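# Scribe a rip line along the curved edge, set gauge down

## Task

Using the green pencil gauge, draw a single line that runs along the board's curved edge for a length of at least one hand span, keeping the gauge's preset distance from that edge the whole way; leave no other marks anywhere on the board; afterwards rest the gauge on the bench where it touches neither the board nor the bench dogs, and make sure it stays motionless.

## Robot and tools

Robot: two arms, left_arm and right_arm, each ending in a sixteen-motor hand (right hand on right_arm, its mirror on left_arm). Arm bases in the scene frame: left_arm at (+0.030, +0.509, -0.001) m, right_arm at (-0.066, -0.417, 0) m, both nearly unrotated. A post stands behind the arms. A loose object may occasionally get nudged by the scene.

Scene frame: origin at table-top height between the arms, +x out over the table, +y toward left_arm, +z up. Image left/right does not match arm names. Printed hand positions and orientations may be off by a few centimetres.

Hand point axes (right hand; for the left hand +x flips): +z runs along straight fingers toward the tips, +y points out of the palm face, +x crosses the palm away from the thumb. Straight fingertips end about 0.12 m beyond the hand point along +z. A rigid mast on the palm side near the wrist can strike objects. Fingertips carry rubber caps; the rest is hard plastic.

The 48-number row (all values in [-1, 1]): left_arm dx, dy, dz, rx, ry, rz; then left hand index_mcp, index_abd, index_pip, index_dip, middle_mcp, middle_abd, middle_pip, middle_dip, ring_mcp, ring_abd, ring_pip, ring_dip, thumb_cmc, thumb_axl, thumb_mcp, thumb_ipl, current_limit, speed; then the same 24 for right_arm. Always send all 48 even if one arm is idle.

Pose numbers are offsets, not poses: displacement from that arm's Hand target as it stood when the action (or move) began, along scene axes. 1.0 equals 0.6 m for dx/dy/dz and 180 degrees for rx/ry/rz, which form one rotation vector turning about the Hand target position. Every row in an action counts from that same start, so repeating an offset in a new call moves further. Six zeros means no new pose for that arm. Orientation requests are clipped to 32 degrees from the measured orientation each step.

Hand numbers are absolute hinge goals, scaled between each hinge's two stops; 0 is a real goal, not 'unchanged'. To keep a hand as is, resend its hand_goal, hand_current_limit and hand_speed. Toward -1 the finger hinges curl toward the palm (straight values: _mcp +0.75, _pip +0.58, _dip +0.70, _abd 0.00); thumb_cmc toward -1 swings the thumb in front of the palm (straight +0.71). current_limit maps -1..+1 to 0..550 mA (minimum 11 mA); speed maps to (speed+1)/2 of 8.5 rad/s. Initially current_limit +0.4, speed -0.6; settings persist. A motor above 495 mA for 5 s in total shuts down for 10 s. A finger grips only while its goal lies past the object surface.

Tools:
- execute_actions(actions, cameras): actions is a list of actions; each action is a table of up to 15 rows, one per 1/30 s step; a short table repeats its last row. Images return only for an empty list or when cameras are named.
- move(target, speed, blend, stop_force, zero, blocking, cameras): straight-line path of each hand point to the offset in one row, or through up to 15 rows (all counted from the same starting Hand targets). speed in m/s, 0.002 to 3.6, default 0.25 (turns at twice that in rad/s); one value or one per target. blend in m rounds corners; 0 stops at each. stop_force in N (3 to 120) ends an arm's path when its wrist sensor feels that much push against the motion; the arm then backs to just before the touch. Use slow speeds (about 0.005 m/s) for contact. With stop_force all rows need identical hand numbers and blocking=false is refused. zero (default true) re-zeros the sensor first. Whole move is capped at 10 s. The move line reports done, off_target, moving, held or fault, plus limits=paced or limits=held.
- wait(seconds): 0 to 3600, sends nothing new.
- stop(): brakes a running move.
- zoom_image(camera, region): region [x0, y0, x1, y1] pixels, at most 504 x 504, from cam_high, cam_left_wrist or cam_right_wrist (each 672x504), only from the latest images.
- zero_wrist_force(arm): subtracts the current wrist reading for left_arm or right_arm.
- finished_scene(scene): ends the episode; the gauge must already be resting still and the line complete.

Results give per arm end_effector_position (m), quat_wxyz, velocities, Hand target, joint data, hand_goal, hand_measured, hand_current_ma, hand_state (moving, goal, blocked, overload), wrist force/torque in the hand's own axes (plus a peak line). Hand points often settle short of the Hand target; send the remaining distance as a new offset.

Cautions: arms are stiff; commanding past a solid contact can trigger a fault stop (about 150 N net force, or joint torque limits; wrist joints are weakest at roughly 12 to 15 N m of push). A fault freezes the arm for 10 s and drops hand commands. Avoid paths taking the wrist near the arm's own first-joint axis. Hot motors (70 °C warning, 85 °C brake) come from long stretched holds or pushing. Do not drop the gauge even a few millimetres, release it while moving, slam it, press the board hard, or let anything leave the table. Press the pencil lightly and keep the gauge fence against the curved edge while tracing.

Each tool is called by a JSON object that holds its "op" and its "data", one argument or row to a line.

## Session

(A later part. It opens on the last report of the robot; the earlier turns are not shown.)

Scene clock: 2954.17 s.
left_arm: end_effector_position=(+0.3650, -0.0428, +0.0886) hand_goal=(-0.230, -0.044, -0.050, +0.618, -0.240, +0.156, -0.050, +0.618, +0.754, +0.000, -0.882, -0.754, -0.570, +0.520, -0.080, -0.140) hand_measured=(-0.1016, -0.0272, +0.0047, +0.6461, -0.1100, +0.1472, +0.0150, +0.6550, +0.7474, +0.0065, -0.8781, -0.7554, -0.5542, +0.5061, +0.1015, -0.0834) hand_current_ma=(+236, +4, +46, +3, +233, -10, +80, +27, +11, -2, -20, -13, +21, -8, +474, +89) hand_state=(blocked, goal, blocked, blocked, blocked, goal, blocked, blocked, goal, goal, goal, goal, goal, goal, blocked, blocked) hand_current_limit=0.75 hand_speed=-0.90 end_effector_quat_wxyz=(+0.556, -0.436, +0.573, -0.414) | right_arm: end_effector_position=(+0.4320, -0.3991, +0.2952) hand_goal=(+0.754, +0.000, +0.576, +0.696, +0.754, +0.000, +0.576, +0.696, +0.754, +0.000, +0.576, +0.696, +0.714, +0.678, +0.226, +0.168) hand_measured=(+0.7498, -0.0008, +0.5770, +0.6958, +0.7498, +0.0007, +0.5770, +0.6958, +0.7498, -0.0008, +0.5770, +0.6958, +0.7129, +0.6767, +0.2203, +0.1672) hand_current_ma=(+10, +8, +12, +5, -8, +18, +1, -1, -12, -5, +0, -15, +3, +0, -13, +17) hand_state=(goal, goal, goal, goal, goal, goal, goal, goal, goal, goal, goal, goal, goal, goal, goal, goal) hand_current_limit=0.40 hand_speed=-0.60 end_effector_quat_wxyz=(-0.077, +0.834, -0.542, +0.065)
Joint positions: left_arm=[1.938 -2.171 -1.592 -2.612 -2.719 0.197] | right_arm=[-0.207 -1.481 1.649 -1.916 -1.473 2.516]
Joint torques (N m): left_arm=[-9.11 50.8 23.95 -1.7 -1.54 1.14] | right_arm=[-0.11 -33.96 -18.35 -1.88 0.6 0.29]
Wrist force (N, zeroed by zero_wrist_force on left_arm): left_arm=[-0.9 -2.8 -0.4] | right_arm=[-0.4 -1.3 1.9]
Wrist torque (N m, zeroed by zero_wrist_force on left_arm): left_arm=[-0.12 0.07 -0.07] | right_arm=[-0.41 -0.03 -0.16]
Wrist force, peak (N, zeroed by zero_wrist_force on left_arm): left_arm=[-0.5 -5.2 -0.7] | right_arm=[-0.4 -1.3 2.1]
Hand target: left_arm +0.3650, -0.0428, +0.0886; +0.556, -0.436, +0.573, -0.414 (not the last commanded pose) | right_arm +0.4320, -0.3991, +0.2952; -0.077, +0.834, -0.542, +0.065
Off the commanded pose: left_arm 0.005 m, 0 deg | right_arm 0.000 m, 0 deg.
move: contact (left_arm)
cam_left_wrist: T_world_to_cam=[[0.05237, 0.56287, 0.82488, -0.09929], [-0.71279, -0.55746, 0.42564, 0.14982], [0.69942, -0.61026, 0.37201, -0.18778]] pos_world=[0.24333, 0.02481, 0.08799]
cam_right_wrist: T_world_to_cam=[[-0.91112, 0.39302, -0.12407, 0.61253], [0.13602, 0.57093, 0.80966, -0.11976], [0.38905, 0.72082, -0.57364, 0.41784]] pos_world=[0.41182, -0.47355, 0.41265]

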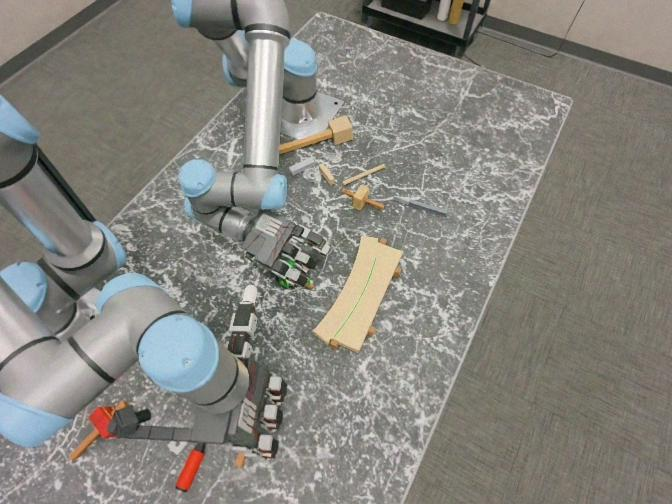

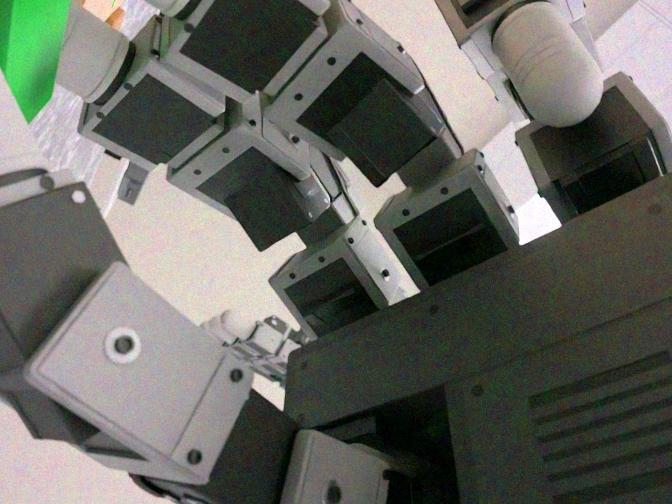

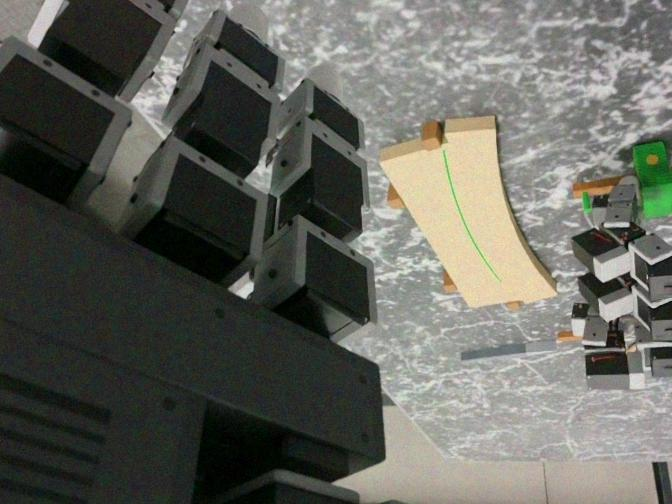

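{"op": "move", "data": {
  "target": [
    [0,0,0.003,0,0,0,-0.23,-0.045,-0.05,0.617,-0.24,0.155,-0.05,0.617,0.753,0,-0.883,-0.754,-0.571,0.52,-0.08,-0.14,0.75,-0.9,0,0,0,0,0,0,0.754,0,0.576,0.696,0.754,0,0.576,0.696,0.754,0,0.576,0.696,0.714,0.678,0.226,0.168,0.4,-0.6],
    [0,-0.0067,0.003,0.0139,0,0,-0.23,-0.045,-0.05,0.617,-0.24,0.155,-0.05,0.617,0.753,0,-0.883,-0.754,-0.571,0.52,-0.08,-0.14,0.75,-0.9,0,0,0,0,0,0,0.754,0,0.576,0.696,0.754,0,0.576,0.696,0.754,0,0.576,0.696,0.714,0.678,0.226,0.168,0.4,-0.6]
  ],
  "speed": 0.02
}}

{"op": "zero_wrist_force", "data": {
  "arm": "left_arm"
}}

{"op": "move", "data": {
  "target": [0,0,-0.02,0,0,0,-0.23,-0.045,-0.05,0.617,-0.24,0.155,-0.05,0.617,0.753,0,-0.883,-0.754,-0.571,0.52,-0.08,-0.14,0.75,-0.9,0,0,0,0,0,0,0.754,0,0.576,0.696,0.754,0,0.576,0.696,0.754,0,0.576,0.696,0.714,0.678,0.226,0.168,0.4,-0.6],
  "speed": 0.003,
  "stop_force": 4,
  "cameras": ["cam_high","cam_right_wrist"]
}}

{"op": "zoom_image", "data": {
  "camera": "cam_right_wrist",
  "region": [565, 120, 672, 230]
}}

{"op": "zoom_image", "data": {
  "camera": "cam_high",
  "region": [298, 268, 322, 294]
}}

Scene clock: 2974.97 s.
left_arm: end_effector_position=(+0.3650, -0.0468, +0.0904) hand_goal=(-0.230, -0.044, -0.050, +0.618, -0.240, +0.156, -0.050, +0.618, +0.754, +0.000, -0.882, -0.754, -0.570, +0.520, -0.080, -0.140) hand_measured=(-0.1016, -0.0257, +0.0047, +0.6461, -0.1088, +0.1472, +0.0162, +0.6550, +0.7474, +0.0065, -0.8781, -0.7554, -0.5529, +0.5061, +0.1015, -0.0834) hand_current_ma=(+229, +6, +46, +21, +251, +0, +74, +20, +5, -13, -5, -21, +9, -35, +467, +96) hand_state=(blocked, goal, blocked, blocked, blocked, goal, blocked, blocked, goal, goal, goal, goal, goal, goal, blocked, blocked) hand_current_limit=0.75 hand_speed=-0.90 end_effector_quat_wxyz=(+0.566, -0.424, +0.582, -0.402) | right_arm: end_effector_position=(+0.4320, -0.3991, +0.2952) hand_goal=(+0.754, +0.000, +0.576, +0.696, +0.754, +0.000, +0.576, +0.696, +0.754, +0.000, +0.576, +0.696, +0.714, +0.678, +0.226, +0.168) hand_measured=(+0.7498, -0.0008, +0.5770, +0.6958, +0.7498, +0.0007, +0.5770, +0.6958, +0.7498, +0.0007, +0.5757, +0.6958, +0.7129, +0.6777, +0.2203, +0.1672) hand_current_ma=(+2, -10, -2, -5, -10, +7, -3, -3, -2, +4, -16, -12, +9, +12, -4, +8) hand_state=(goal, goal, goal, goal, goal, goal, goal, goal, goal, goal, goal, goal, goal, goal, goal, goal) hand_current_limit=0.40 hand_speed=-0.60 end_effector_quat_wxyz=(-0.077, +0.834, -0.542, +0.065)
Joint positions: left_arm=[1.932 -2.185 -1.562 -2.628 -2.727 0.24] | right_arm=[-0.207 -1.481 1.649 -1.916 -1.473 2.516]
Joint torques (N m): left_arm=[-11.3 31.31 24.64 -1.67 -1.81 1.76] | right_arm=[0.4 -33.66 -18.47 -1.71 0.67 0.41]
Wrist force (N, zeroed by zero_wrist_force on left_arm): left_arm=[-0.3 0.4 -0.1] | right_arm=[-0.4 -1.3 2.0]
Wrist torque (N m, zeroed by zero_wrist_force on left_arm): left_arm=[0.05 0.02 -0.13] | right_arm=[-0.42 -0.03 -0.17]
Wrist force, peak (N, zeroed by zero_wrist_force on left_arm): left_arm=[-1.3 -3.3 -0.5] | right_arm=[-0.5 -1.4 2.0]
Hand target: left_arm +0.3650, -0.0469, +0.0904; +0.566, -0.424, +0.582, -0.402 | right_arm +0.4320, -0.3991, +0.2952; -0.077, +0.834, -0.542, +0.065
Off the commanded pose: left_arm 0.000 m, 0 deg | right_arm 0.000 m, 0 deg.
move: done

Wrist force sensor zeroed.

Scene clock: 2976.67 s.
left_arm: end_effector_position=(+0.3650, -0.0468, +0.0872) hand_goal=(-0.230, -0.044, -0.050, +0.618, -0.240, +0.156, -0.050, +0.618, +0.754, +0.000, -0.882, -0.754, -0.570, +0.520, -0.080, -0.140) hand_measured=(-0.1016, -0.0272, +0.0047, +0.6461, -0.1100, +0.1472, +0.0150, +0.6537, +0.7462, +0.0051, -0.8781, -0.7567, -0.5529, +0.5050, +0.1015, -0.0834) hand_current_ma=(+245, -2, +37, +0, +227, +4, +80, +45, +8, -8, -22, -32, +9, -15, +460, +108) hand_state=(blocked, goal, blocked, blocked, blocked, goal, blocked, blocked, goal, goal, goal, goal, goal, goal, blocked, blocked) hand_current_limit=0.75 hand_speed=-0.90 end_effector_quat_wxyz=(+0.566, -0.424, +0.582, -0.402) | right_arm: end_effector_position=(+0.4320, -0.3991, +0.2952) hand_goal=(+0.754, +0.000, +0.576, +0.696, +0.754, +0.000, +0.576, +0.696, +0.754, +0.000, +0.576, +0.696, +0.714, +0.678, +0.226, +0.168) hand_measured=(+0.7498, +0.0007, +0.5757, +0.6958, +0.7498, -0.0008, +0.5770, +0.6958, +0.7486, -0.0008, +0.5770, +0.6971, +0.7142, +0.6767, +0.2203, +0.1681) hand_current_ma=(+11, -2, +15, +3, -9, +16, +9, -3, -7, -2, -3, +0, -1, -2, -14, +23) hand_state=(goal, goal, goal, goal, goal, goal, goal, goal, goal, goal, goal, goal, goal, goal, goal, goal) hand_current_limit=0.40 hand_speed=-0.60 end_effector_quat_wxyz=(-0.077, +0.834, -0.542, +0.065)
Joint positions: left_arm=[1.932 -2.189 -1.565 -2.622 -2.727 0.24] | right_arm=[-0.207 -1.481 1.649 -1.916 -1.473 2.516]
Joint torques (N m): left_arm=[-10.92 46.51 16.94 -2.17 -1.61 1.66] | right_arm=[-1.22 -33.95 -17.75 -1.61 0.69 0.49]
Wrist force (N, zeroed by zero_wrist_force on left_arm): left_arm=[-0.4 -5.6 -0.5] | right_arm=[-0.2 -1.3 2.1]
Wrist torque (N m, zeroed by zero_wrist_force on left_arm): left_arm=[-0.37 0.02 0.06] | right_arm=[-0.43 -0.05 -0.15]
Wrist force, peak (N, zeroed by zero_wrist_force on left_arm): left_arm=[-0.8 -5.7 -0.5] | right_arm=[-0.4 -1.4 2.1]
Hand target: left_arm +0.3650, -0.0469, +0.0873; +0.566, -0.424, +0.582, -0.402 (not the last commanded pose) | right_arm +0.4320, -0.3991, +0.2952; -0.077, +0.834, -0.542, +0.065
Off the commanded pose: left_arm 0.009 m, 0 deg | right_arm 0.000 m, 0 deg.
move: contact (left_arm)
cam_right_wrist: T_world_to_cam=[[-0.91112, 0.39302, -0.12407, 0.61253], [0.13602, 0.57093, 0.80966, -0.11976], [0.38905, 0.72082, -0.57364, 0.41784]] pos_world=[0.41182, -0.47355, 0.41265]

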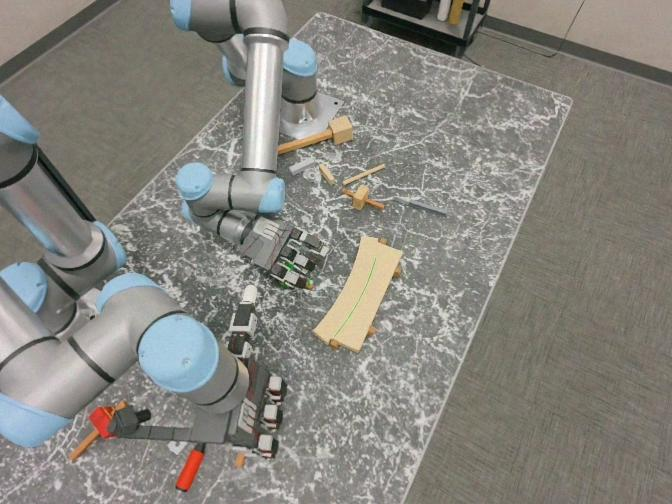

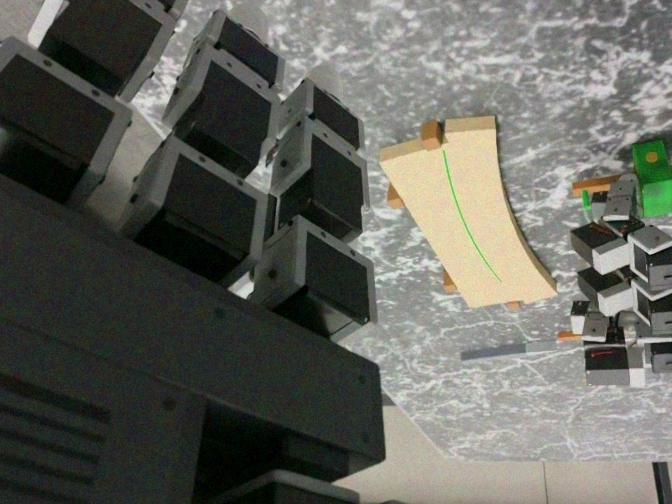

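Scaled by 4.582 from the camera's image (finer frame: 960x720).

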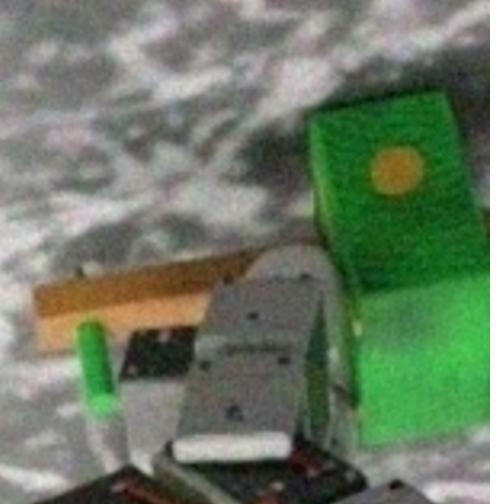

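Scaled by 19.385 from the camera's image (finer frame: 960x720).

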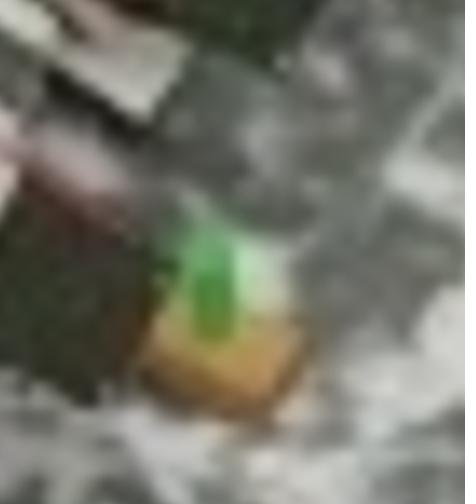

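{"op": "move", "data": {
  "target": [0,0,0,0,0,0,-0.10,-0.03,0.0,0.617,-0.11,0.15,0.01,0.617,0.753,0,-0.883,-0.754,-0.571,0.52,0.10,-0.09,0.75,-0.95,0,0,0,0,0,0,0.754,0,0.576,0.696,0.754,0,0.576,0.696,0.754,0,0.576,0.696,0.714,0.678,0.226,0.168,0.4,-0.6],
  "cameras": []
}}

Scene clock: 2987.77 s.
left_arm: end_effector_position=(+0.3650, -0.0469, +0.0873) hand_goal=(-0.100, -0.030, +0.000, +0.618, -0.110, +0.150, +0.010, +0.618, +0.754, +0.000, -0.882, -0.754, -0.570, +0.520, +0.100, -0.090) hand_measured=(-0.1040, -0.0286, +0.0239, +0.6461, -0.1136, +0.1457, +0.0265, +0.6397, +0.7462, +0.0065, -0.8781, -0.7554, -0.5529, +0.5145, +0.0965, -0.0710) hand_current_ma=(+24, +11, +20, +4, +22, -2, +5, +23, +7, -2, -5, -12, +9, -11, +135, +22) hand_state=(moving, goal, blocked, blocked, moving, goal, goal, blocked, goal, goal, goal, goal, goal, goal, moving, goal) hand_current_limit=0.75 hand_speed=-0.95 end_effector_quat_wxyz=(+0.566, -0.424, +0.582, -0.402) | right_arm: end_effector_position=(+0.4320, -0.3991, +0.2952) hand_goal=(+0.754, +0.000, +0.576, +0.696, +0.754, +0.000, +0.576, +0.696, +0.754, +0.000, +0.576, +0.696, +0.714, +0.678, +0.226, +0.168) hand_measured=(+0.7498, +0.0007, +0.5770, +0.6958, +0.7498, +0.0007, +0.5770, +0.6958, +0.7498, +0.0007, +0.5770, +0.6958, +0.7129, +0.6767, +0.2203, +0.1681) hand_current_ma=(+20, -1, -2, -7, -4, +13, +2, -14, +7, -5, -8, -1, +12, -1, +4, +0) hand_state=(goal, goal, goal, goal, goal, goal, goal, goal, goal, goal, goal, goal, goal, goal, goal, goal) hand_current_limit=0.40 hand_speed=-0.60 end_effector_quat_wxyz=(-0.077, +0.834, -0.542, +0.065)
Joint positions: left_arm=[1.932 -2.189 -1.565 -2.622 -2.727 0.24] | right_arm=[-0.207 -1.481 1.649 -1.916 -1.473 2.516]
Joint torques (N m): left_arm=[-9.04 49.82 22.64 -1.56 -1.72 1.69] | right_arm=[-0.53 -33.16 -19.05 -1.84 0.65 0.44]
Wrist force (N, zeroed by zero_wrist_force on left_arm): left_arm=[-0.6 -2.1 -0.5] | right_arm=[-0.4 -1.2 1.8]
Wrist torque (N m, zeroed by zero_wrist_force on left_arm): left_arm=[-0.12 0.04 0.03] | right_arm=[-0.39 -0.02 -0.16]
Wrist force, peak (N, zeroed by zero_wrist_force on left_arm): left_arm=[-0.6 -5.9 -0.4] | right_arm=[-0.2 -1.4 2.2]
Hand target: left_arm +0.3650, -0.0469, +0.0873; +0.566, -0.424, +0.582, -0.402 | right_arm +0.4320, -0.3991, +0.2952; -0.077, +0.834, -0.542, +0.065
Off the commanded pose: left_arm 0.000 m, 0 deg | right_arm 0.000 m, 0 deg.
move: done

{"op": "move", "data": {
  "target": [0,0,0,0,0,0,-0.075,-0.04,0.0,0.617,-0.085,0.155,0.0,0.617,0.753,0,-0.883,-0.754,-0.571,0.52,0.17,-0.15,0.75,-0.95,0,0,0,0,0,0,0.754,0,0.576,0.696,0.754,0,0.576,0.696,0.754,0,0.576,0.696,0.714,0.678,0.226,0.168,0.4,-0.6],
  "cameras": ["cam_right_wrist"]
}}

{"op": "zoom_image", "data": {
  "camera": "cam_right_wrist",
  "region": [565, 120, 672, 230]
}}

Scene clock: 2996.17 s.
left_arm: end_effector_position=(+0.3650, -0.0469, +0.0873) hand_goal=(-0.074, -0.040, +0.000, +0.618, -0.084, +0.156, +0.000, +0.618, +0.754, +0.000, -0.882, -0.754, -0.570, +0.520, +0.170, -0.150) hand_measured=(-0.0871, -0.0257, +0.0047, +0.6206, -0.0943, +0.1472, +0.0060, +0.6232, +0.7474, +0.0051, -0.8781, -0.7567, -0.5605, +0.5240, +0.1688, -0.1454) hand_current_ma=(-25, +0, -16, -9, -5, -18, -1, +0, +3, -10, -19, -13, +12, -2, -11, +6) hand_state=(goal, goal, goal, goal, goal, goal, goal, goal, goal, goal, goal, goal, goal, goal, goal, goal) hand_current_limit=0.75 hand_speed=-0.95 end_effector_quat_wxyz=(+0.566, -0.424, +0.582, -0.402) | right_arm: end_effector_position=(+0.4320, -0.3991, +0.2952) hand_goal=(+0.754, +0.000, +0.576, +0.696, +0.754, +0.000, +0.576, +0.696, +0.754, +0.000, +0.576, +0.696, +0.714, +0.678, +0.226, +0.168) hand_measured=(+0.7498, +0.0007, +0.5770, +0.6958, +0.7486, +0.0007, +0.5770, +0.6958, +0.7498, +0.0007, +0.5770, +0.6958, +0.7129, +0.6777, +0.2203, +0.1681) hand_current_ma=(+17, +3, +3, -2, -9, +0, +2, +2, +2, -4, -18, -8, +15, +11, +11, +13) hand_state=(goal, goal, goal, goal, goal, goal, goal, goal, goal, goal, goal, goal, goal, goal, goal, goal) hand_current_limit=0.40 hand_speed=-0.60 end_effector_quat_wxyz=(-0.077, +0.834, -0.542, +0.065)
Joint positions: left_arm=[1.932 -2.189 -1.565 -2.622 -2.727 0.24] | right_arm=[-0.207 -1.481 1.649 -1.916 -1.473 2.516]
Joint torques (N m): left_arm=[-5.97 45.59 18.09 -1.45 -0.82 1.14] | right_arm=[-0.44 -32.41 -17.72 -1.76 0.77 0.23]
Wrist force (N, zeroed by zero_wrist_force on left_arm): left_arm=[-0.4 -0.7 -0.1] | right_arm=[-0.3 -1.3 1.9]
Wrist torque (N m, zeroed by zero_wrist_force on left_arm): left_arm=[-0.04 0.03 -0.01] | right_arm=[-0.42 -0.03 -0.15]
Wrist force, peak (N, zeroed by zero_wrist_force on left_arm): left_arm=[-0.7 -1.9 -0.3] | right_arm=[-0.4 -1.3 2.1]
Hand target: left_arm +0.3650, -0.0469, +0.0873; +0.566, -0.424, +0.582, -0.402 | right_arm +0.4320, -0.3991, +0.2952; -0.077, +0.834, -0.542, +0.065
Off the commanded pose: left_arm 0.000 m, 0 deg | right_arm 0.000 m, 0 deg.
move: done
cam_right_wrist: T_world_to_cam=[[-0.91112, 0.39302, -0.12407, 0.61253], [0.13602, 0.57093, 0.80966, -0.11976], [0.38905, 0.72082, -0.57364, 0.41784]] pos_world=[0.41182, -0.47355, 0.41265]

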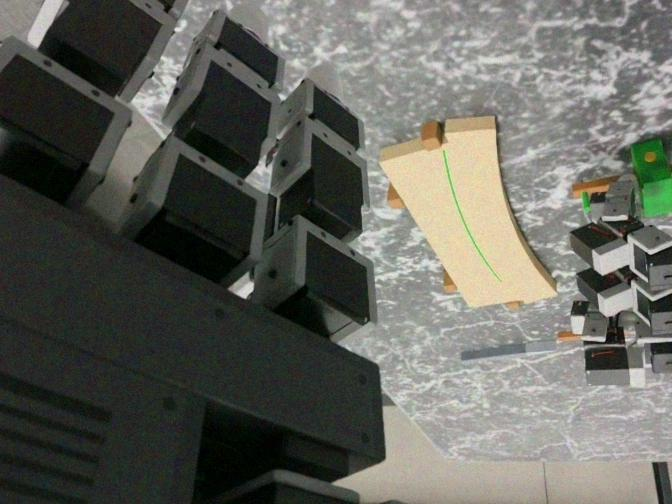

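Scaled by 4.582 from the camera's image (finer frame: 960x720).

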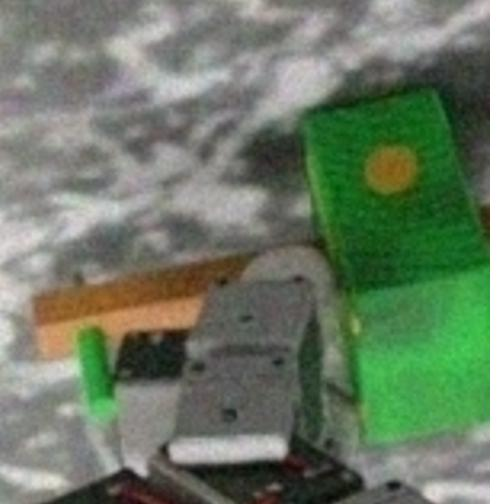

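{"op": "move", "data": {
  "target": [0,0,0,0,0,0,-0.03,-0.04,0.0,0.617,-0.04,0.155,0.0,0.617,0.753,0,-0.883,-0.754,-0.571,0.52,0.30,-0.26,0.75,-0.95,0,0,0,0,0,0,0.754,0,0.576,0.696,0.754,0,0.576,0.696,0.754,0,0.576,0.696,0.714,0.678,0.226,0.168,0.4,-0.6],
  "cameras": ["cam_right_wrist"]
}}

{"op": "zoom_image", "data": {
  "camera": "cam_right_wrist",
  "region": [565, 120, 672, 230]
}}

Scene clock: 3006.07 s.
left_arm: end_effector_position=(+0.3650, -0.0469, +0.0873) hand_goal=(-0.030, -0.040, +0.000, +0.618, -0.040, +0.156, +0.000, +0.618, +0.754, +0.000, -0.882, -0.754, -0.570, +0.520, +0.300, -0.260) hand_measured=(-0.0437, -0.0286, +0.0047, +0.6219, -0.0521, +0.1487, +0.0047, +0.6232, +0.7474, +0.0065, -0.8781, -0.7567, -0.5605, +0.5219, +0.2984, -0.2559) hand_current_ma=(-28, +5, -6, -6, -20, -9, -2, +11, +6, +3, -7, -5, +8, +4, -15, +0) hand_state=(goal, goal, goal, goal, goal, goal, goal, goal, goal, goal, goal, goal, goal, goal, goal, goal) hand_current_limit=0.75 hand_speed=-0.95 end_effector_quat_wxyz=(+0.566, -0.424, +0.582, -0.402) | right_arm: end_effector_position=(+0.4320, -0.3991, +0.2952) hand_goal=(+0.754, +0.000, +0.576, +0.696, +0.754, +0.000, +0.576, +0.696, +0.754, +0.000, +0.576, +0.696, +0.714, +0.678, +0.226, +0.168) hand_measured=(+0.7498, +0.0007, +0.5770, +0.6958, +0.7498, +0.0007, +0.5770, +0.6958, +0.7498, +0.0007, +0.5770, +0.6958, +0.7129, +0.6777, +0.2203, +0.1681) hand_current_ma=(+9, -17, +10, +2, -5, +15, -3, -9, +11, -4, -12, -3, +1, -9, -4, +21) hand_state=(goal, goal, goal, goal, goal, goal, goal, goal, goal, goal, goal, goal, goal, goal, goal, goal) hand_current_limit=0.40 hand_speed=-0.60 end_effector_quat_wxyz=(-0.077, +0.834, -0.542, +0.065)
Joint positions: left_arm=[1.932 -2.189 -1.565 -2.622 -2.727 0.24] | right_arm=[-0.207 -1.481 1.649 -1.916 -1.473 2.516]
Joint torques (N m): left_arm=[-3.18 40.48 11.73 -1.1 0.07 0.43] | right_arm=[-0.32 -32.04 -17.58 -1.8 0.6 0.19]
Wrist force (N, zeroed by zero_wrist_force on left_arm): left_arm=[-0.1 -0.8 -0.2] | right_arm=[-0.3 -1.2 2.0]
Wrist torque (N m, zeroed by zero_wrist_force on left_arm): left_arm=[-0.05 0.01 0.01] | right_arm=[-0.41 -0.04 -0.15]
Wrist force, peak (N, zeroed by zero_wrist_force on left_arm): left_arm=[-0.4 -0.9 -0.3] | right_arm=[-0.5 -1.5 2.1]
Hand target: left_arm +0.3650, -0.0469, +0.0873; +0.566, -0.424, +0.582, -0.402 | right_arm +0.4320, -0.3991, +0.2952; -0.077, +0.834, -0.542, +0.065
Off the commanded pose: left_arm 0.000 m, 0 deg | right_arm 0.000 m, 0 deg.
move: done
cam_right_wrist: T_world_to_cam=[[-0.91112, 0.39302, -0.12407, 0.61253], [0.13602, 0.57093, 0.80966, -0.11976], [0.38905, 0.72082, -0.57364, 0.41784]] pos_world=[0.41182, -0.47355, 0.41265]

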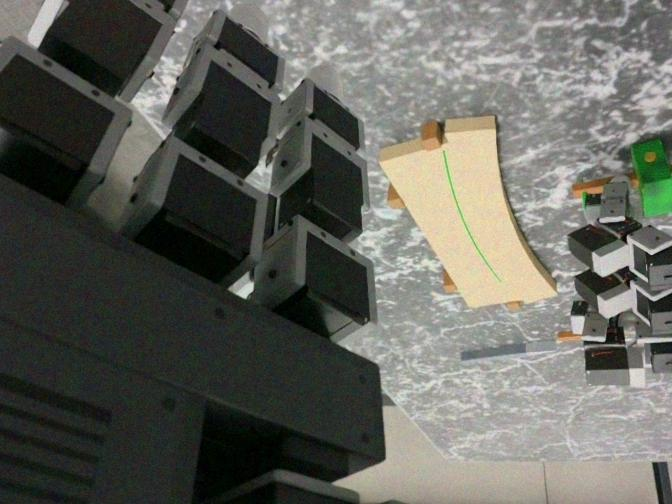

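Scaled by 4.582 from the camera's image (finer frame: 960x720).

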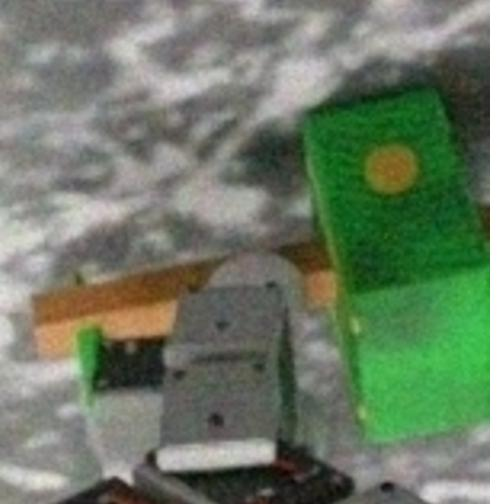

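{"op": "move", "data": {
  "target": [0,0,0,0,0,0,-0.01,-0.04,0.0,0.617,-0.02,0.155,0.0,0.617,0.753,0,-0.883,-0.754,-0.571,0.52,0.45,-0.40,0.75,-0.93,0,0,0,0,0,0,0.754,0,0.576,0.696,0.754,0,0.576,0.696,0.754,0,0.576,0.696,0.714,0.678,0.226,0.168,0.4,-0.6],
  "cameras": ["cam_right_wrist","cam_high"]
}}

{"op": "zoom_image", "data": {
  "camera": "cam_right_wrist",
  "region": [565, 120, 672, 230]
}}

{"op": "zoom_image", "data": {
  "camera": "cam_high",
  "region": [260, 240, 330, 300]
}}

Scene clock: 3013.30 s.
left_arm: end_effector_position=(+0.3650, -0.0469, +0.0873) hand_goal=(-0.010, -0.040, +0.000, +0.618, -0.020, +0.156, +0.000, +0.618, +0.754, +0.000, -0.882, -0.754, -0.570, +0.520, +0.450, -0.400) hand_measured=(-0.0256, -0.0272, +0.0034, +0.6219, -0.0316, +0.1487, +0.0047, +0.6232, +0.7474, +0.0065, -0.8781, -0.7554, -0.5605, +0.5229, +0.4469, -0.3959) hand_current_ma=(-12, +6, -9, -2, -8, -20, +10, +5, +14, -8, -7, -8, -2, +4, -16, +17) hand_state=(goal, goal, goal, goal, goal, goal, goal, goal, goal, goal, goal, goal, goal, goal, goal, goal) hand_current_limit=0.75 hand_speed=-0.93 end_effector_quat_wxyz=(+0.566, -0.424, +0.582, -0.402) | right_arm: end_effector_position=(+0.4320, -0.3991, +0.2952) hand_goal=(+0.754, +0.000, +0.576, +0.696, +0.754, +0.000, +0.576, +0.696, +0.754, +0.000, +0.576, +0.696, +0.714, +0.678, +0.226, +0.168) hand_measured=(+0.7498, -0.0008, +0.5770, +0.6958, +0.7511, +0.0007, +0.5770, +0.6958, +0.7498, +0.0007, +0.5770, +0.6958, +0.7129, +0.6777, +0.2193, +0.1681) hand_current_ma=(+18, -8, +8, +2, +0, +7, -3, +9, +12, -3, -14, +2, +11, -2, +1, -5) hand_state=(goal, goal, goal, goal, goal, goal, goal, goal, goal, goal, goal, goal, goal, goal, goal, goal) hand_current_limit=0.40 hand_speed=-0.60 end_effector_quat_wxyz=(-0.077, +0.834, -0.542, +0.065)
Joint positions: left_arm=[1.932 -2.189 -1.565 -2.622 -2.727 0.24] | right_arm=[-0.207 -1.481 1.649 -1.916 -1.473 2.516]
Joint torques (N m): left_arm=[-0.51 35.63 8.03 -0.83 0.98 0.21] | right_arm=[-0.35 -32.49 -18.47 -1.71 0.61 0.41]
Wrist force (N, zeroed by zero_wrist_force on left_arm): left_arm=[-0.1 -0.5 -0.2] | right_arm=[-0.3 -1.5 2.2]
Wrist torque (N m, zeroed by zero_wrist_force on left_arm): left_arm=[-0.01 0.00 0.01] | right_arm=[-0.46 -0.04 -0.16]
Wrist force, peak (N, zeroed by zero_wrist_force on left_arm): left_arm=[-0.4 -1.0 -0.1] | right_arm=[-0.3 -1.5 2.2]
Hand target: left_arm +0.3650, -0.0469, +0.0873; +0.566, -0.424, +0.582, -0.402 | right_arm +0.4320, -0.3991, +0.2952; -0.077, +0.834, -0.542, +0.065
Off the commanded pose: left_arm 0.000 m, 0 deg | right_arm 0.000 m, 0 deg.
move: done
cam_right_wrist: T_world_to_cam=[[-0.91112, 0.39302, -0.12407, 0.61253], [0.13602, 0.57093, 0.80966, -0.11976], [0.38905, 0.72082, -0.57364, 0.41784]] pos_world=[0.41182, -0.47355, 0.41265]
Images, in order (width x height): cam_high 672x504, cam_right_wrist 672x504.

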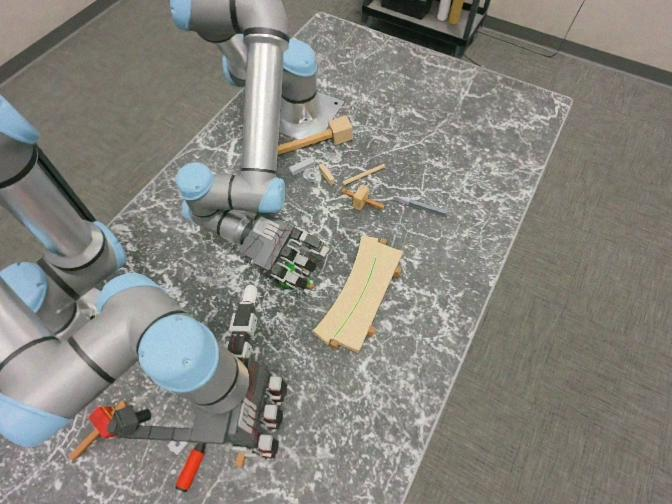

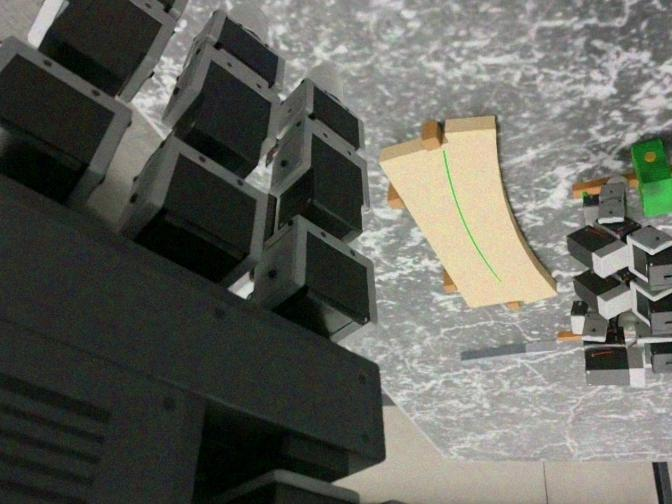

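Scaled by 4.582 from the camera's image (finer frame: 960x720).

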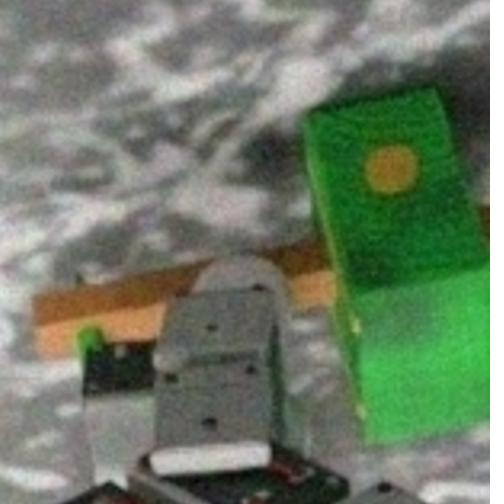

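Scaled by 7.200 from the camera's image (finer frame: 960x720).

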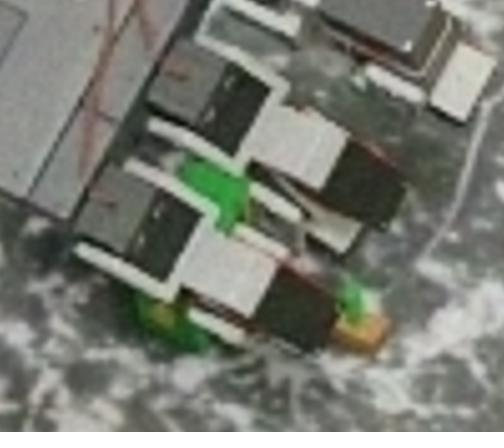

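{"op": "move", "data": {
  "target": [0.0004,-0.0032,0.0095,0,0,0,-0.01,-0.04,0.0,0.617,-0.02,0.155,0.0,0.617,0.753,0,-0.883,-0.754,-0.571,0.52,0.45,-0.40,0.75,-0.93,0,0,0,0,0,0,0.754,0,0.576,0.696,0.754,0,0.576,0.696,0.754,0,0.576,0.696,0.714,0.678,0.226,0.168,0.4,-0.6],
  "speed": 0.01,
  "cameras": ["cam_right_wrist","cam_high"]
}}

{"op": "zoom_image", "data": {
  "camera": "cam_right_wrist",
  "region": [565, 120, 672, 230]
}}

{"op": "zoom_image", "data": {
  "camera": "cam_high",
  "region": [260, 240, 330, 300]
}}

Scene clock: 3039.53 s.
left_arm: end_effector_position=(+0.3653, -0.0488, +0.0930) hand_goal=(-0.010, -0.040, +0.000, +0.618, -0.020, +0.156, +0.000, +0.618, +0.754, +0.000, -0.882, -0.754, -0.570, +0.520, +0.450, -0.400) hand_measured=(-0.0256, -0.0272, +0.0034, +0.6219, -0.0328, +0.1472, +0.0047, +0.6232, +0.7462, +0.0051, -0.8781, -0.7567, -0.5617, +0.5229, +0.4459, -0.3950) hand_current_ma=(-17, +8, -9, -18, -20, -7, +17, +1, +14, -9, -8, -4, +16, -7, -11, +1) hand_state=(goal, goal, goal, goal, goal, goal, goal, goal, goal, goal, goal, goal, goal, goal, goal, goal) hand_current_limit=0.75 hand_speed=-0.93 end_effector_quat_wxyz=(+0.566, -0.424, +0.582, -0.402) | right_arm: end_effector_position=(+0.4320, -0.3991, +0.2952) hand_goal=(+0.754, +0.000, +0.576, +0.696, +0.754, +0.000, +0.576, +0.696, +0.754, +0.000, +0.576, +0.696, +0.714, +0.678, +0.226, +0.168) hand_measured=(+0.7498, +0.0007, +0.5770, +0.6958, +0.7498, -0.0008, +0.5770, +0.6958, +0.7486, -0.0008, +0.5770, +0.6958, +0.7129, +0.6777, +0.2193, +0.1681) hand_current_ma=(+7, +8, +4, -6, -9, +16, -8, -6, +2, -12, -8, -2, +7, -1, +6, +12) hand_state=(goal, goal, goal, goal, goal, goal, goal, goal, goal, goal, goal, goal, goal, goal, goal, goal) hand_current_limit=0.40 hand_speed=-0.60 end_effector_quat_wxyz=(-0.077, +0.834, -0.542, +0.065)
Joint positions: left_arm=[1.931 -2.185 -1.554 -2.637 -2.728 0.24] | right_arm=[-0.207 -1.481 1.649 -1.916 -1.473 2.516]
Joint torques (N m): left_arm=[-11.79 52.74 24.81 -1.52 -1.58 -0.69] | right_arm=[-0.63 -33.36 -18.43 -1.88 0.68 0.46]
Wrist force (N, zeroed by zero_wrist_force on left_arm): left_arm=[-0.2 -0.6 -0.1] | right_arm=[-0.2 -1.3 2.1]
Wrist torque (N m, zeroed by zero_wrist_force on left_arm): left_arm=[-0.04 0.02 0.00] | right_arm=[-0.43 -0.05 -0.15]
Wrist force, peak (N, zeroed by zero_wrist_force on left_arm): left_arm=[-0.4 -0.9 -0.2] | right_arm=[-0.5 -1.5 2.1]
Hand target: left_arm +0.3653, -0.0488, +0.0930; +0.566, -0.424, +0.582, -0.402 | right_arm +0.4320, -0.3991, +0.2952; -0.077, +0.834, -0.542, +0.065
Off the commanded pose: left_arm 0.000 m, 0 deg | right_arm 0.000 m, 0 deg.
move: done
cam_right_wrist: T_world_to_cam=[[-0.91112, 0.39302, -0.12407, 0.61253], [0.13602, 0.57093, 0.80966, -0.11976], [0.38905, 0.72082, -0.57364, 0.41784]] pos_world=[0.41182, -0.47355, 0.41265]
Images, in order (width x height): cam_high 672x504, cam_right_wrist 672x504.

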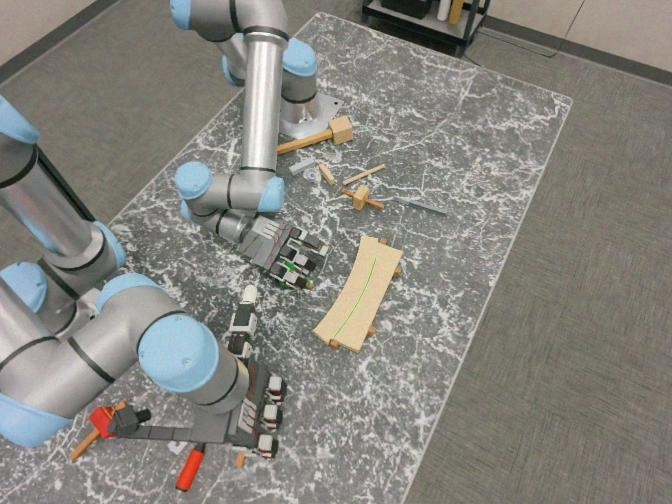

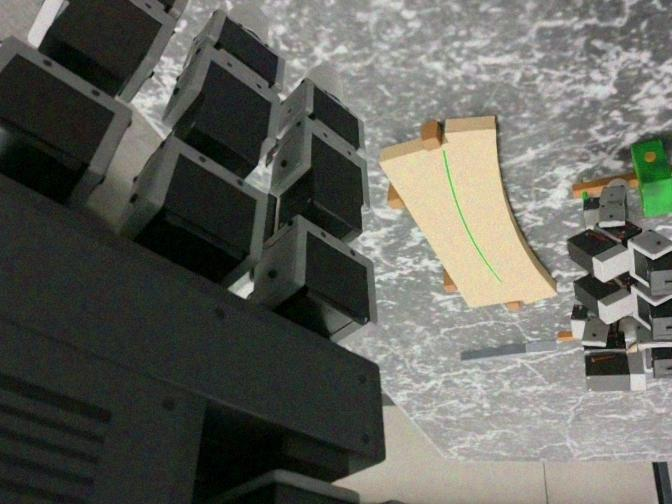

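Scaled by 4.582 from the camera's image (finer frame: 960x720).

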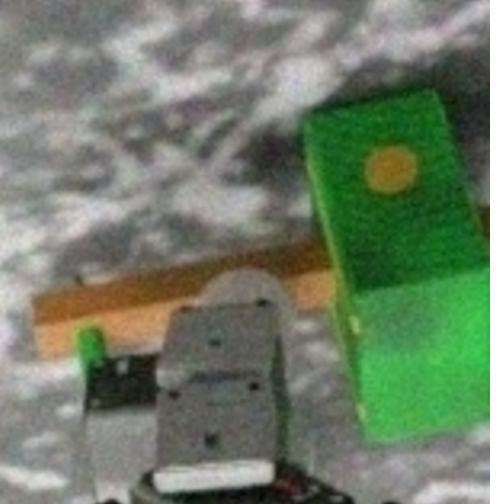

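Scaled by 7.200 from the camera's image (finer frame: 960x720).

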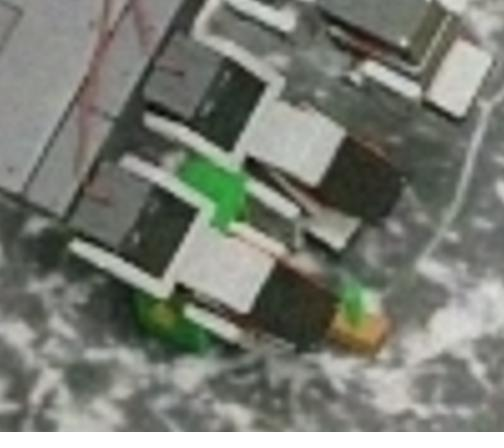

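{"op": "move", "data": {
  "target": [0.0014,-0.0111,0.0333,0,0,0,-0.01,-0.04,0.0,0.617,-0.02,0.155,0.0,0.617,0.753,0,-0.883,-0.754,-0.571,0.52,0.45,-0.40,0.75,-0.93,0,0,0,0,0,0,0.754,0,0.576,0.696,0.754,0,0.576,0.696,0.754,0,0.576,0.696,0.714,0.678,0.226,0.168,0.4,-0.6],
  "speed": 0.015,
  "cameras": ["cam_right_wrist","cam_high"]
}}

{"op": "zoom_image", "data": {
  "camera": "cam_right_wrist",
  "region": [565, 120, 672, 230]
}}

{"op": "zoom_image", "data": {
  "camera": "cam_high",
  "region": [260, 240, 330, 300]
}}

Scene clock: 3047.20 s.
left_arm: end_effector_position=(+0.3661, -0.0554, +0.1129) hand_goal=(-0.010, -0.040, +0.000, +0.618, -0.020, +0.156, +0.000, +0.618, +0.754, +0.000, -0.882, -0.754, -0.570, +0.520, +0.450, -0.400) hand_measured=(-0.0232, -0.0272, +0.0047, +0.6219, -0.0316, +0.1487, +0.0047, +0.6232, +0.7474, +0.0051, -0.8781, -0.7541, -0.5605, +0.5240, +0.4469, -0.3950) hand_current_ma=(-8, +19, -13, -14, -11, -2, -11, -3, +7, +14, +0, +7, +3, -5, -16, +4) hand_state=(goal, goal, goal, goal, goal, goal, goal, goal, goal, goal, goal, goal, goal, goal, goal, goal) hand_current_limit=0.75 hand_speed=-0.93 end_effector_quat_wxyz=(+0.566, -0.424, +0.582, -0.402) | right_arm: end_effector_position=(+0.4320, -0.3991, +0.2952) hand_goal=(+0.754, +0.000, +0.576, +0.696, +0.754, +0.000, +0.576, +0.696, +0.754, +0.000, +0.576, +0.696, +0.714, +0.678, +0.226, +0.168) hand_measured=(+0.7498, -0.0008, +0.5770, +0.6971, +0.7498, +0.0007, +0.5770, +0.6971, +0.7486, -0.0008, +0.5757, +0.6971, +0.7142, +0.6777, +0.2203, +0.1681) hand_current_ma=(+4, -3, +22, +13, -6, +11, -4, -3, -8, -20, -12, +1, +7, -1, +0, -5) hand_state=(goal, goal, goal, goal, goal, goal, goal, goal, goal, goal, goal, goal, goal, goal, goal, goal) hand_current_limit=0.40 hand_speed=-0.60 end_effector_quat_wxyz=(-0.077, +0.834, -0.542, +0.065)
Joint positions: left_arm=[1.927 -2.174 -1.513 -2.689 -2.731 0.239] | right_arm=[-0.207 -1.481 1.649 -1.916 -1.473 2.516]
Joint torques (N m): left_arm=[-11.58 52.66 25.86 -1.56 -1.64 -1.43] | right_arm=[-0.04 -32.52 -17.42 -1.88 0.68 0.32]
Wrist force (N, zeroed by zero_wrist_force on left_arm): left_arm=[-0.3 -0.7 0.1] | right_arm=[-0.3 -1.2 2.0]
Wrist torque (N m, zeroed by zero_wrist_force on left_arm): left_arm=[-0.06 0.03 0.11] | right_arm=[-0.40 -0.04 -0.14]
Wrist force, peak (N, zeroed by zero_wrist_force on left_arm): left_arm=[-0.3 -1.0 -0.2] | right_arm=[-0.4 -1.4 2.2]
Hand target: left_arm +0.3661, -0.0554, +0.1130; +0.566, -0.424, +0.582, -0.402 | right_arm +0.4320, -0.3991, +0.2952; -0.077, +0.834, -0.542, +0.065
Off the commanded pose: left_arm 0.000 m, 0 deg | right_arm 0.000 m, 0 deg.
move: done
cam_right_wrist: T_world_to_cam=[[-0.91112, 0.39302, -0.12407, 0.61253], [0.13602, 0.57093, 0.80966, -0.11976], [0.38905, 0.72082, -0.57364, 0.41784]] pos_world=[0.41182, -0.47355, 0.41265]
Images, in order (width x height): cam_high 672x504, cam_right_wrist 672x504.

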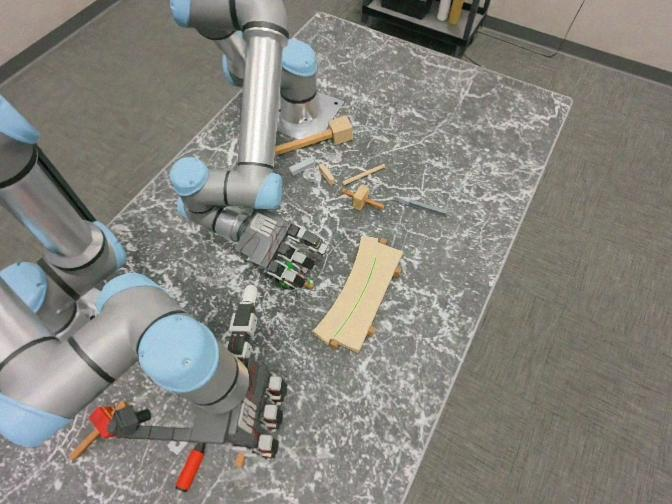

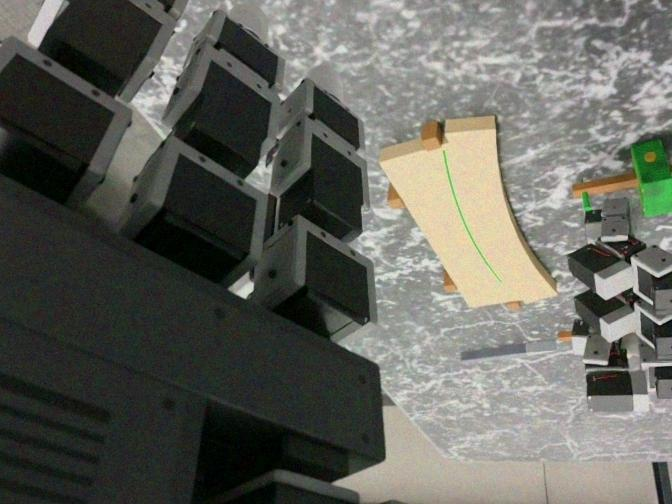

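Scaled by 4.582 from the camera's image (finer frame: 960x720).

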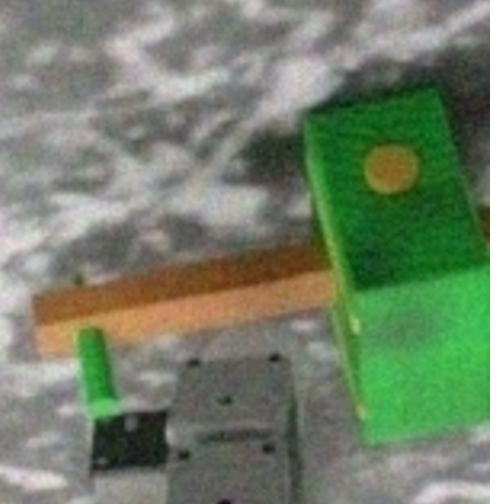

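Scaled by 7.200 from the camera's image (finer frame: 960x720).

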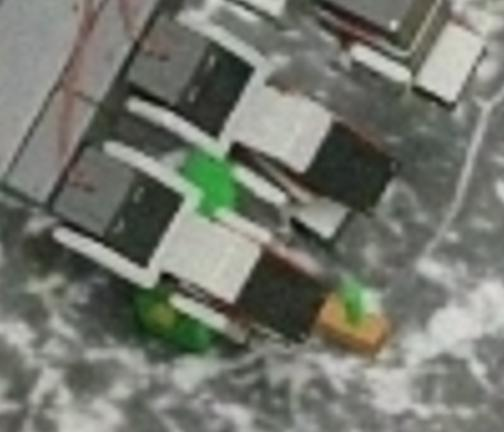

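{"op": "move", "data": {
  "target": [
    [0.0028,-0.0222,0.0667,0,0,0,-0.01,-0.04,0.0,0.617,-0.02,0.155,0.0,0.617,0.753,0,-0.883,-0.754,-0.571,0.52,0.45,-0.40,0.75,-0.93,0,0,0,0,0,0,0.754,0,0.576,0.696,0.754,0,0.576,0.696,0.754,0,0.576,0.696,0.714,0.678,0.226,0.168,0.4,-0.6],
    [-0.03,0.0,0.22,0,0,0,-0.01,-0.04,0.0,0.617,-0.02,0.155,0.0,0.617,0.753,0,-0.883,-0.754,-0.571,0.52,0.45,-0.40,0.75,-0.93,0,0,0,0,0,0,0.754,0,0.576,0.696,0.754,0,0.576,0.696,0.754,0,0.576,0.696,0.714,0.678,0.226,0.168,0.4,-0.6],
    [-0.1,0.25,0.25,0,0,0,-0.01,-0.04,0.0,0.617,-0.02,0.155,0.0,0.617,0.753,0,-0.883,-0.754,-0.571,0.52,0.45,-0.40,0.75,-0.93,0,0,0,0,0,0,0.754,0,0.576,0.696,0.754,0,0.576,0.696,0.754,0,0.576,0.696,0.714,0.678,0.226,0.168,0.4,-0.6]
  ],
  "speed": [0.025,0.05,0.1],
  "blend": [0.005,0.02,0],
  "cameras": ["cam_right_wrist","cam_high"]
}}

{"op": "zoom_image", "data": {
  "camera": "cam_right_wrist",
  "region": [545, 100, 672, 230]
}}

{"op": "zoom_image", "data": {
  "camera": "cam_high",
  "region": [250, 220, 420, 360]
}}

{"op": "zoom_image", "data": {
  "camera": "cam_right_wrist",
  "region": [370, 100, 570, 330]
}}

Scene clock: 3064.97 s.
left_arm: end_effector_position=(+0.3061, +0.0945, +0.2630) hand_goal=(-0.010, -0.040, +0.000, +0.618, -0.020, +0.156, +0.000, +0.618, +0.754, +0.000, -0.882, -0.754, -0.570, +0.520, +0.450, -0.400) hand_measured=(-0.0244, -0.0272, +0.0034, +0.6219, -0.0328, +0.1487, +0.0047, +0.6232, +0.7474, +0.0065, -0.8781, -0.7567, -0.5617, +0.5229, +0.4469, -0.3959) hand_current_ma=(-21, +29, -13, +2, -20, -7, +10, -4, +25, +9, +12, -8, +11, -15, -6, +17) hand_state=(goal, goal, goal, goal, goal, goal, goal, goal, goal, goal, goal, goal, goal, goal, goal, goal) hand_current_limit=0.75 hand_speed=-0.93 end_effector_quat_wxyz=(+0.566, -0.424, +0.582, -0.402) | right_arm: end_effector_position=(+0.4320, -0.3991, +0.2952) hand_goal=(+0.754, +0.000, +0.576, +0.696, +0.754, +0.000, +0.576, +0.696, +0.754, +0.000, +0.576, +0.696, +0.714, +0.678, +0.226, +0.168) hand_measured=(+0.7498, +0.0007, +0.5770, +0.6971, +0.7498, +0.0007, +0.5770, +0.6958, +0.7498, +0.0007, +0.5770, +0.6945, +0.7129, +0.6777, +0.2193, +0.1672) hand_current_ma=(+6, -5, +4, -5, +7, +14, +19, +1, -1, -15, +5, +5, -4, +3, -13, +13) hand_state=(goal, goal, goal, goal, goal, goal, goal, goal, goal, goal, goal, goal, goal, goal, goal, goal) hand_current_limit=0.40 hand_speed=-0.60 end_effector_quat_wxyz=(-0.077, +0.834, -0.542, +0.065)
Joint positions: left_arm=[1.943 -1.668 -1.802 -2.903 -2.715 0.242] | right_arm=[-0.207 -1.481 1.649 -1.916 -1.473 2.516]
Joint torques (N m): left_arm=[9.1 34.39 8.25 2.13 1.24 1.64] | right_arm=[-0.28 -33.01 -17.39 -1.83 0.57 0.18]
Wrist force (N, zeroed by zero_wrist_force on left_arm): left_arm=[-0.3 -0.5 0.0] | right_arm=[-0.4 -1.0 1.9]
Wrist torque (N m, zeroed by zero_wrist_force on left_arm): left_arm=[-0.01 0.03 0.00] | right_arm=[-0.37 -0.02 -0.15]
Wrist force, peak (N, zeroed by zero_wrist_force on left_arm): left_arm=[0.1 -1.3 0.0] | right_arm=[-0.5 -1.4 2.2]
Hand target: left_arm +0.3061, +0.0946, +0.2630; +0.566, -0.424, +0.582, -0.402 | right_arm +0.4320, -0.3991, +0.2952; -0.077, +0.834, -0.542, +0.065
Off the commanded pose: left_arm 0.000 m, 0 deg | right_arm 0.000 m, 0 deg.
move: done
cam_right_wrist: T_world_to_cam=[[-0.91112, 0.39302, -0.12407, 0.61253], [0.13602, 0.57093, 0.80966, -0.11976], [0.38905, 0.72082, -0.57364, 0.41784]] pos_world=[0.41182, -0.47355, 0.41265]
Images, in order (width x height): cam_high 672x504, cam_right_wrist 672x504.

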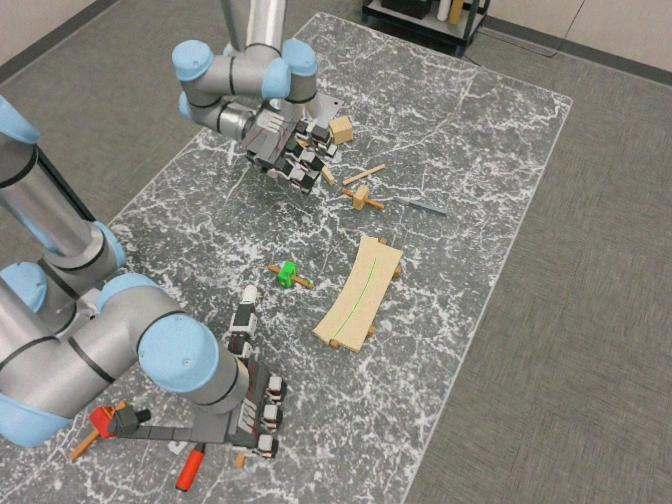

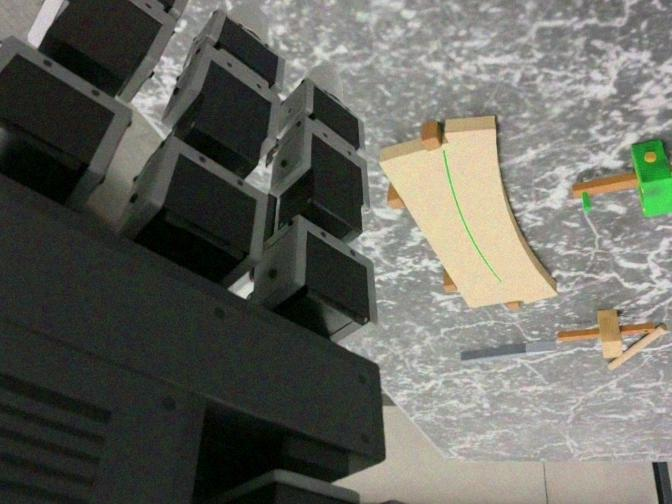

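Scaled by 3.877 from the camera's image (finer frame: 960x720).

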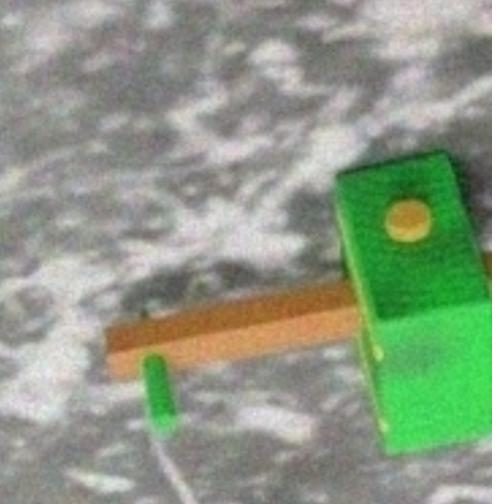

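Scaled by 2.965 from the camera's image (finer frame: 960x720).

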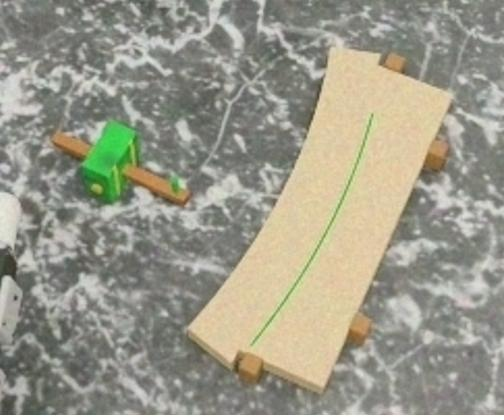

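Scaled by 2.191 from the camera's image (finer frame: 960x720).

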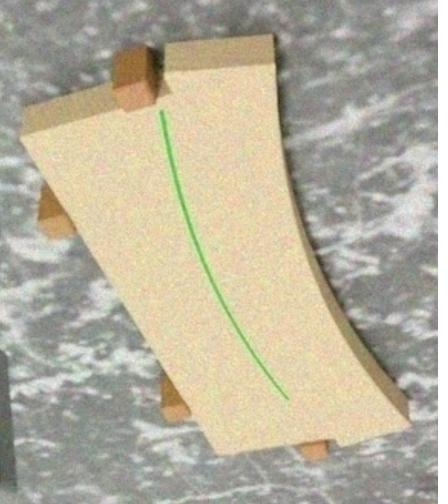

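{"op": "finished_scene", "data": {

}}

The scene is finished: the task was done.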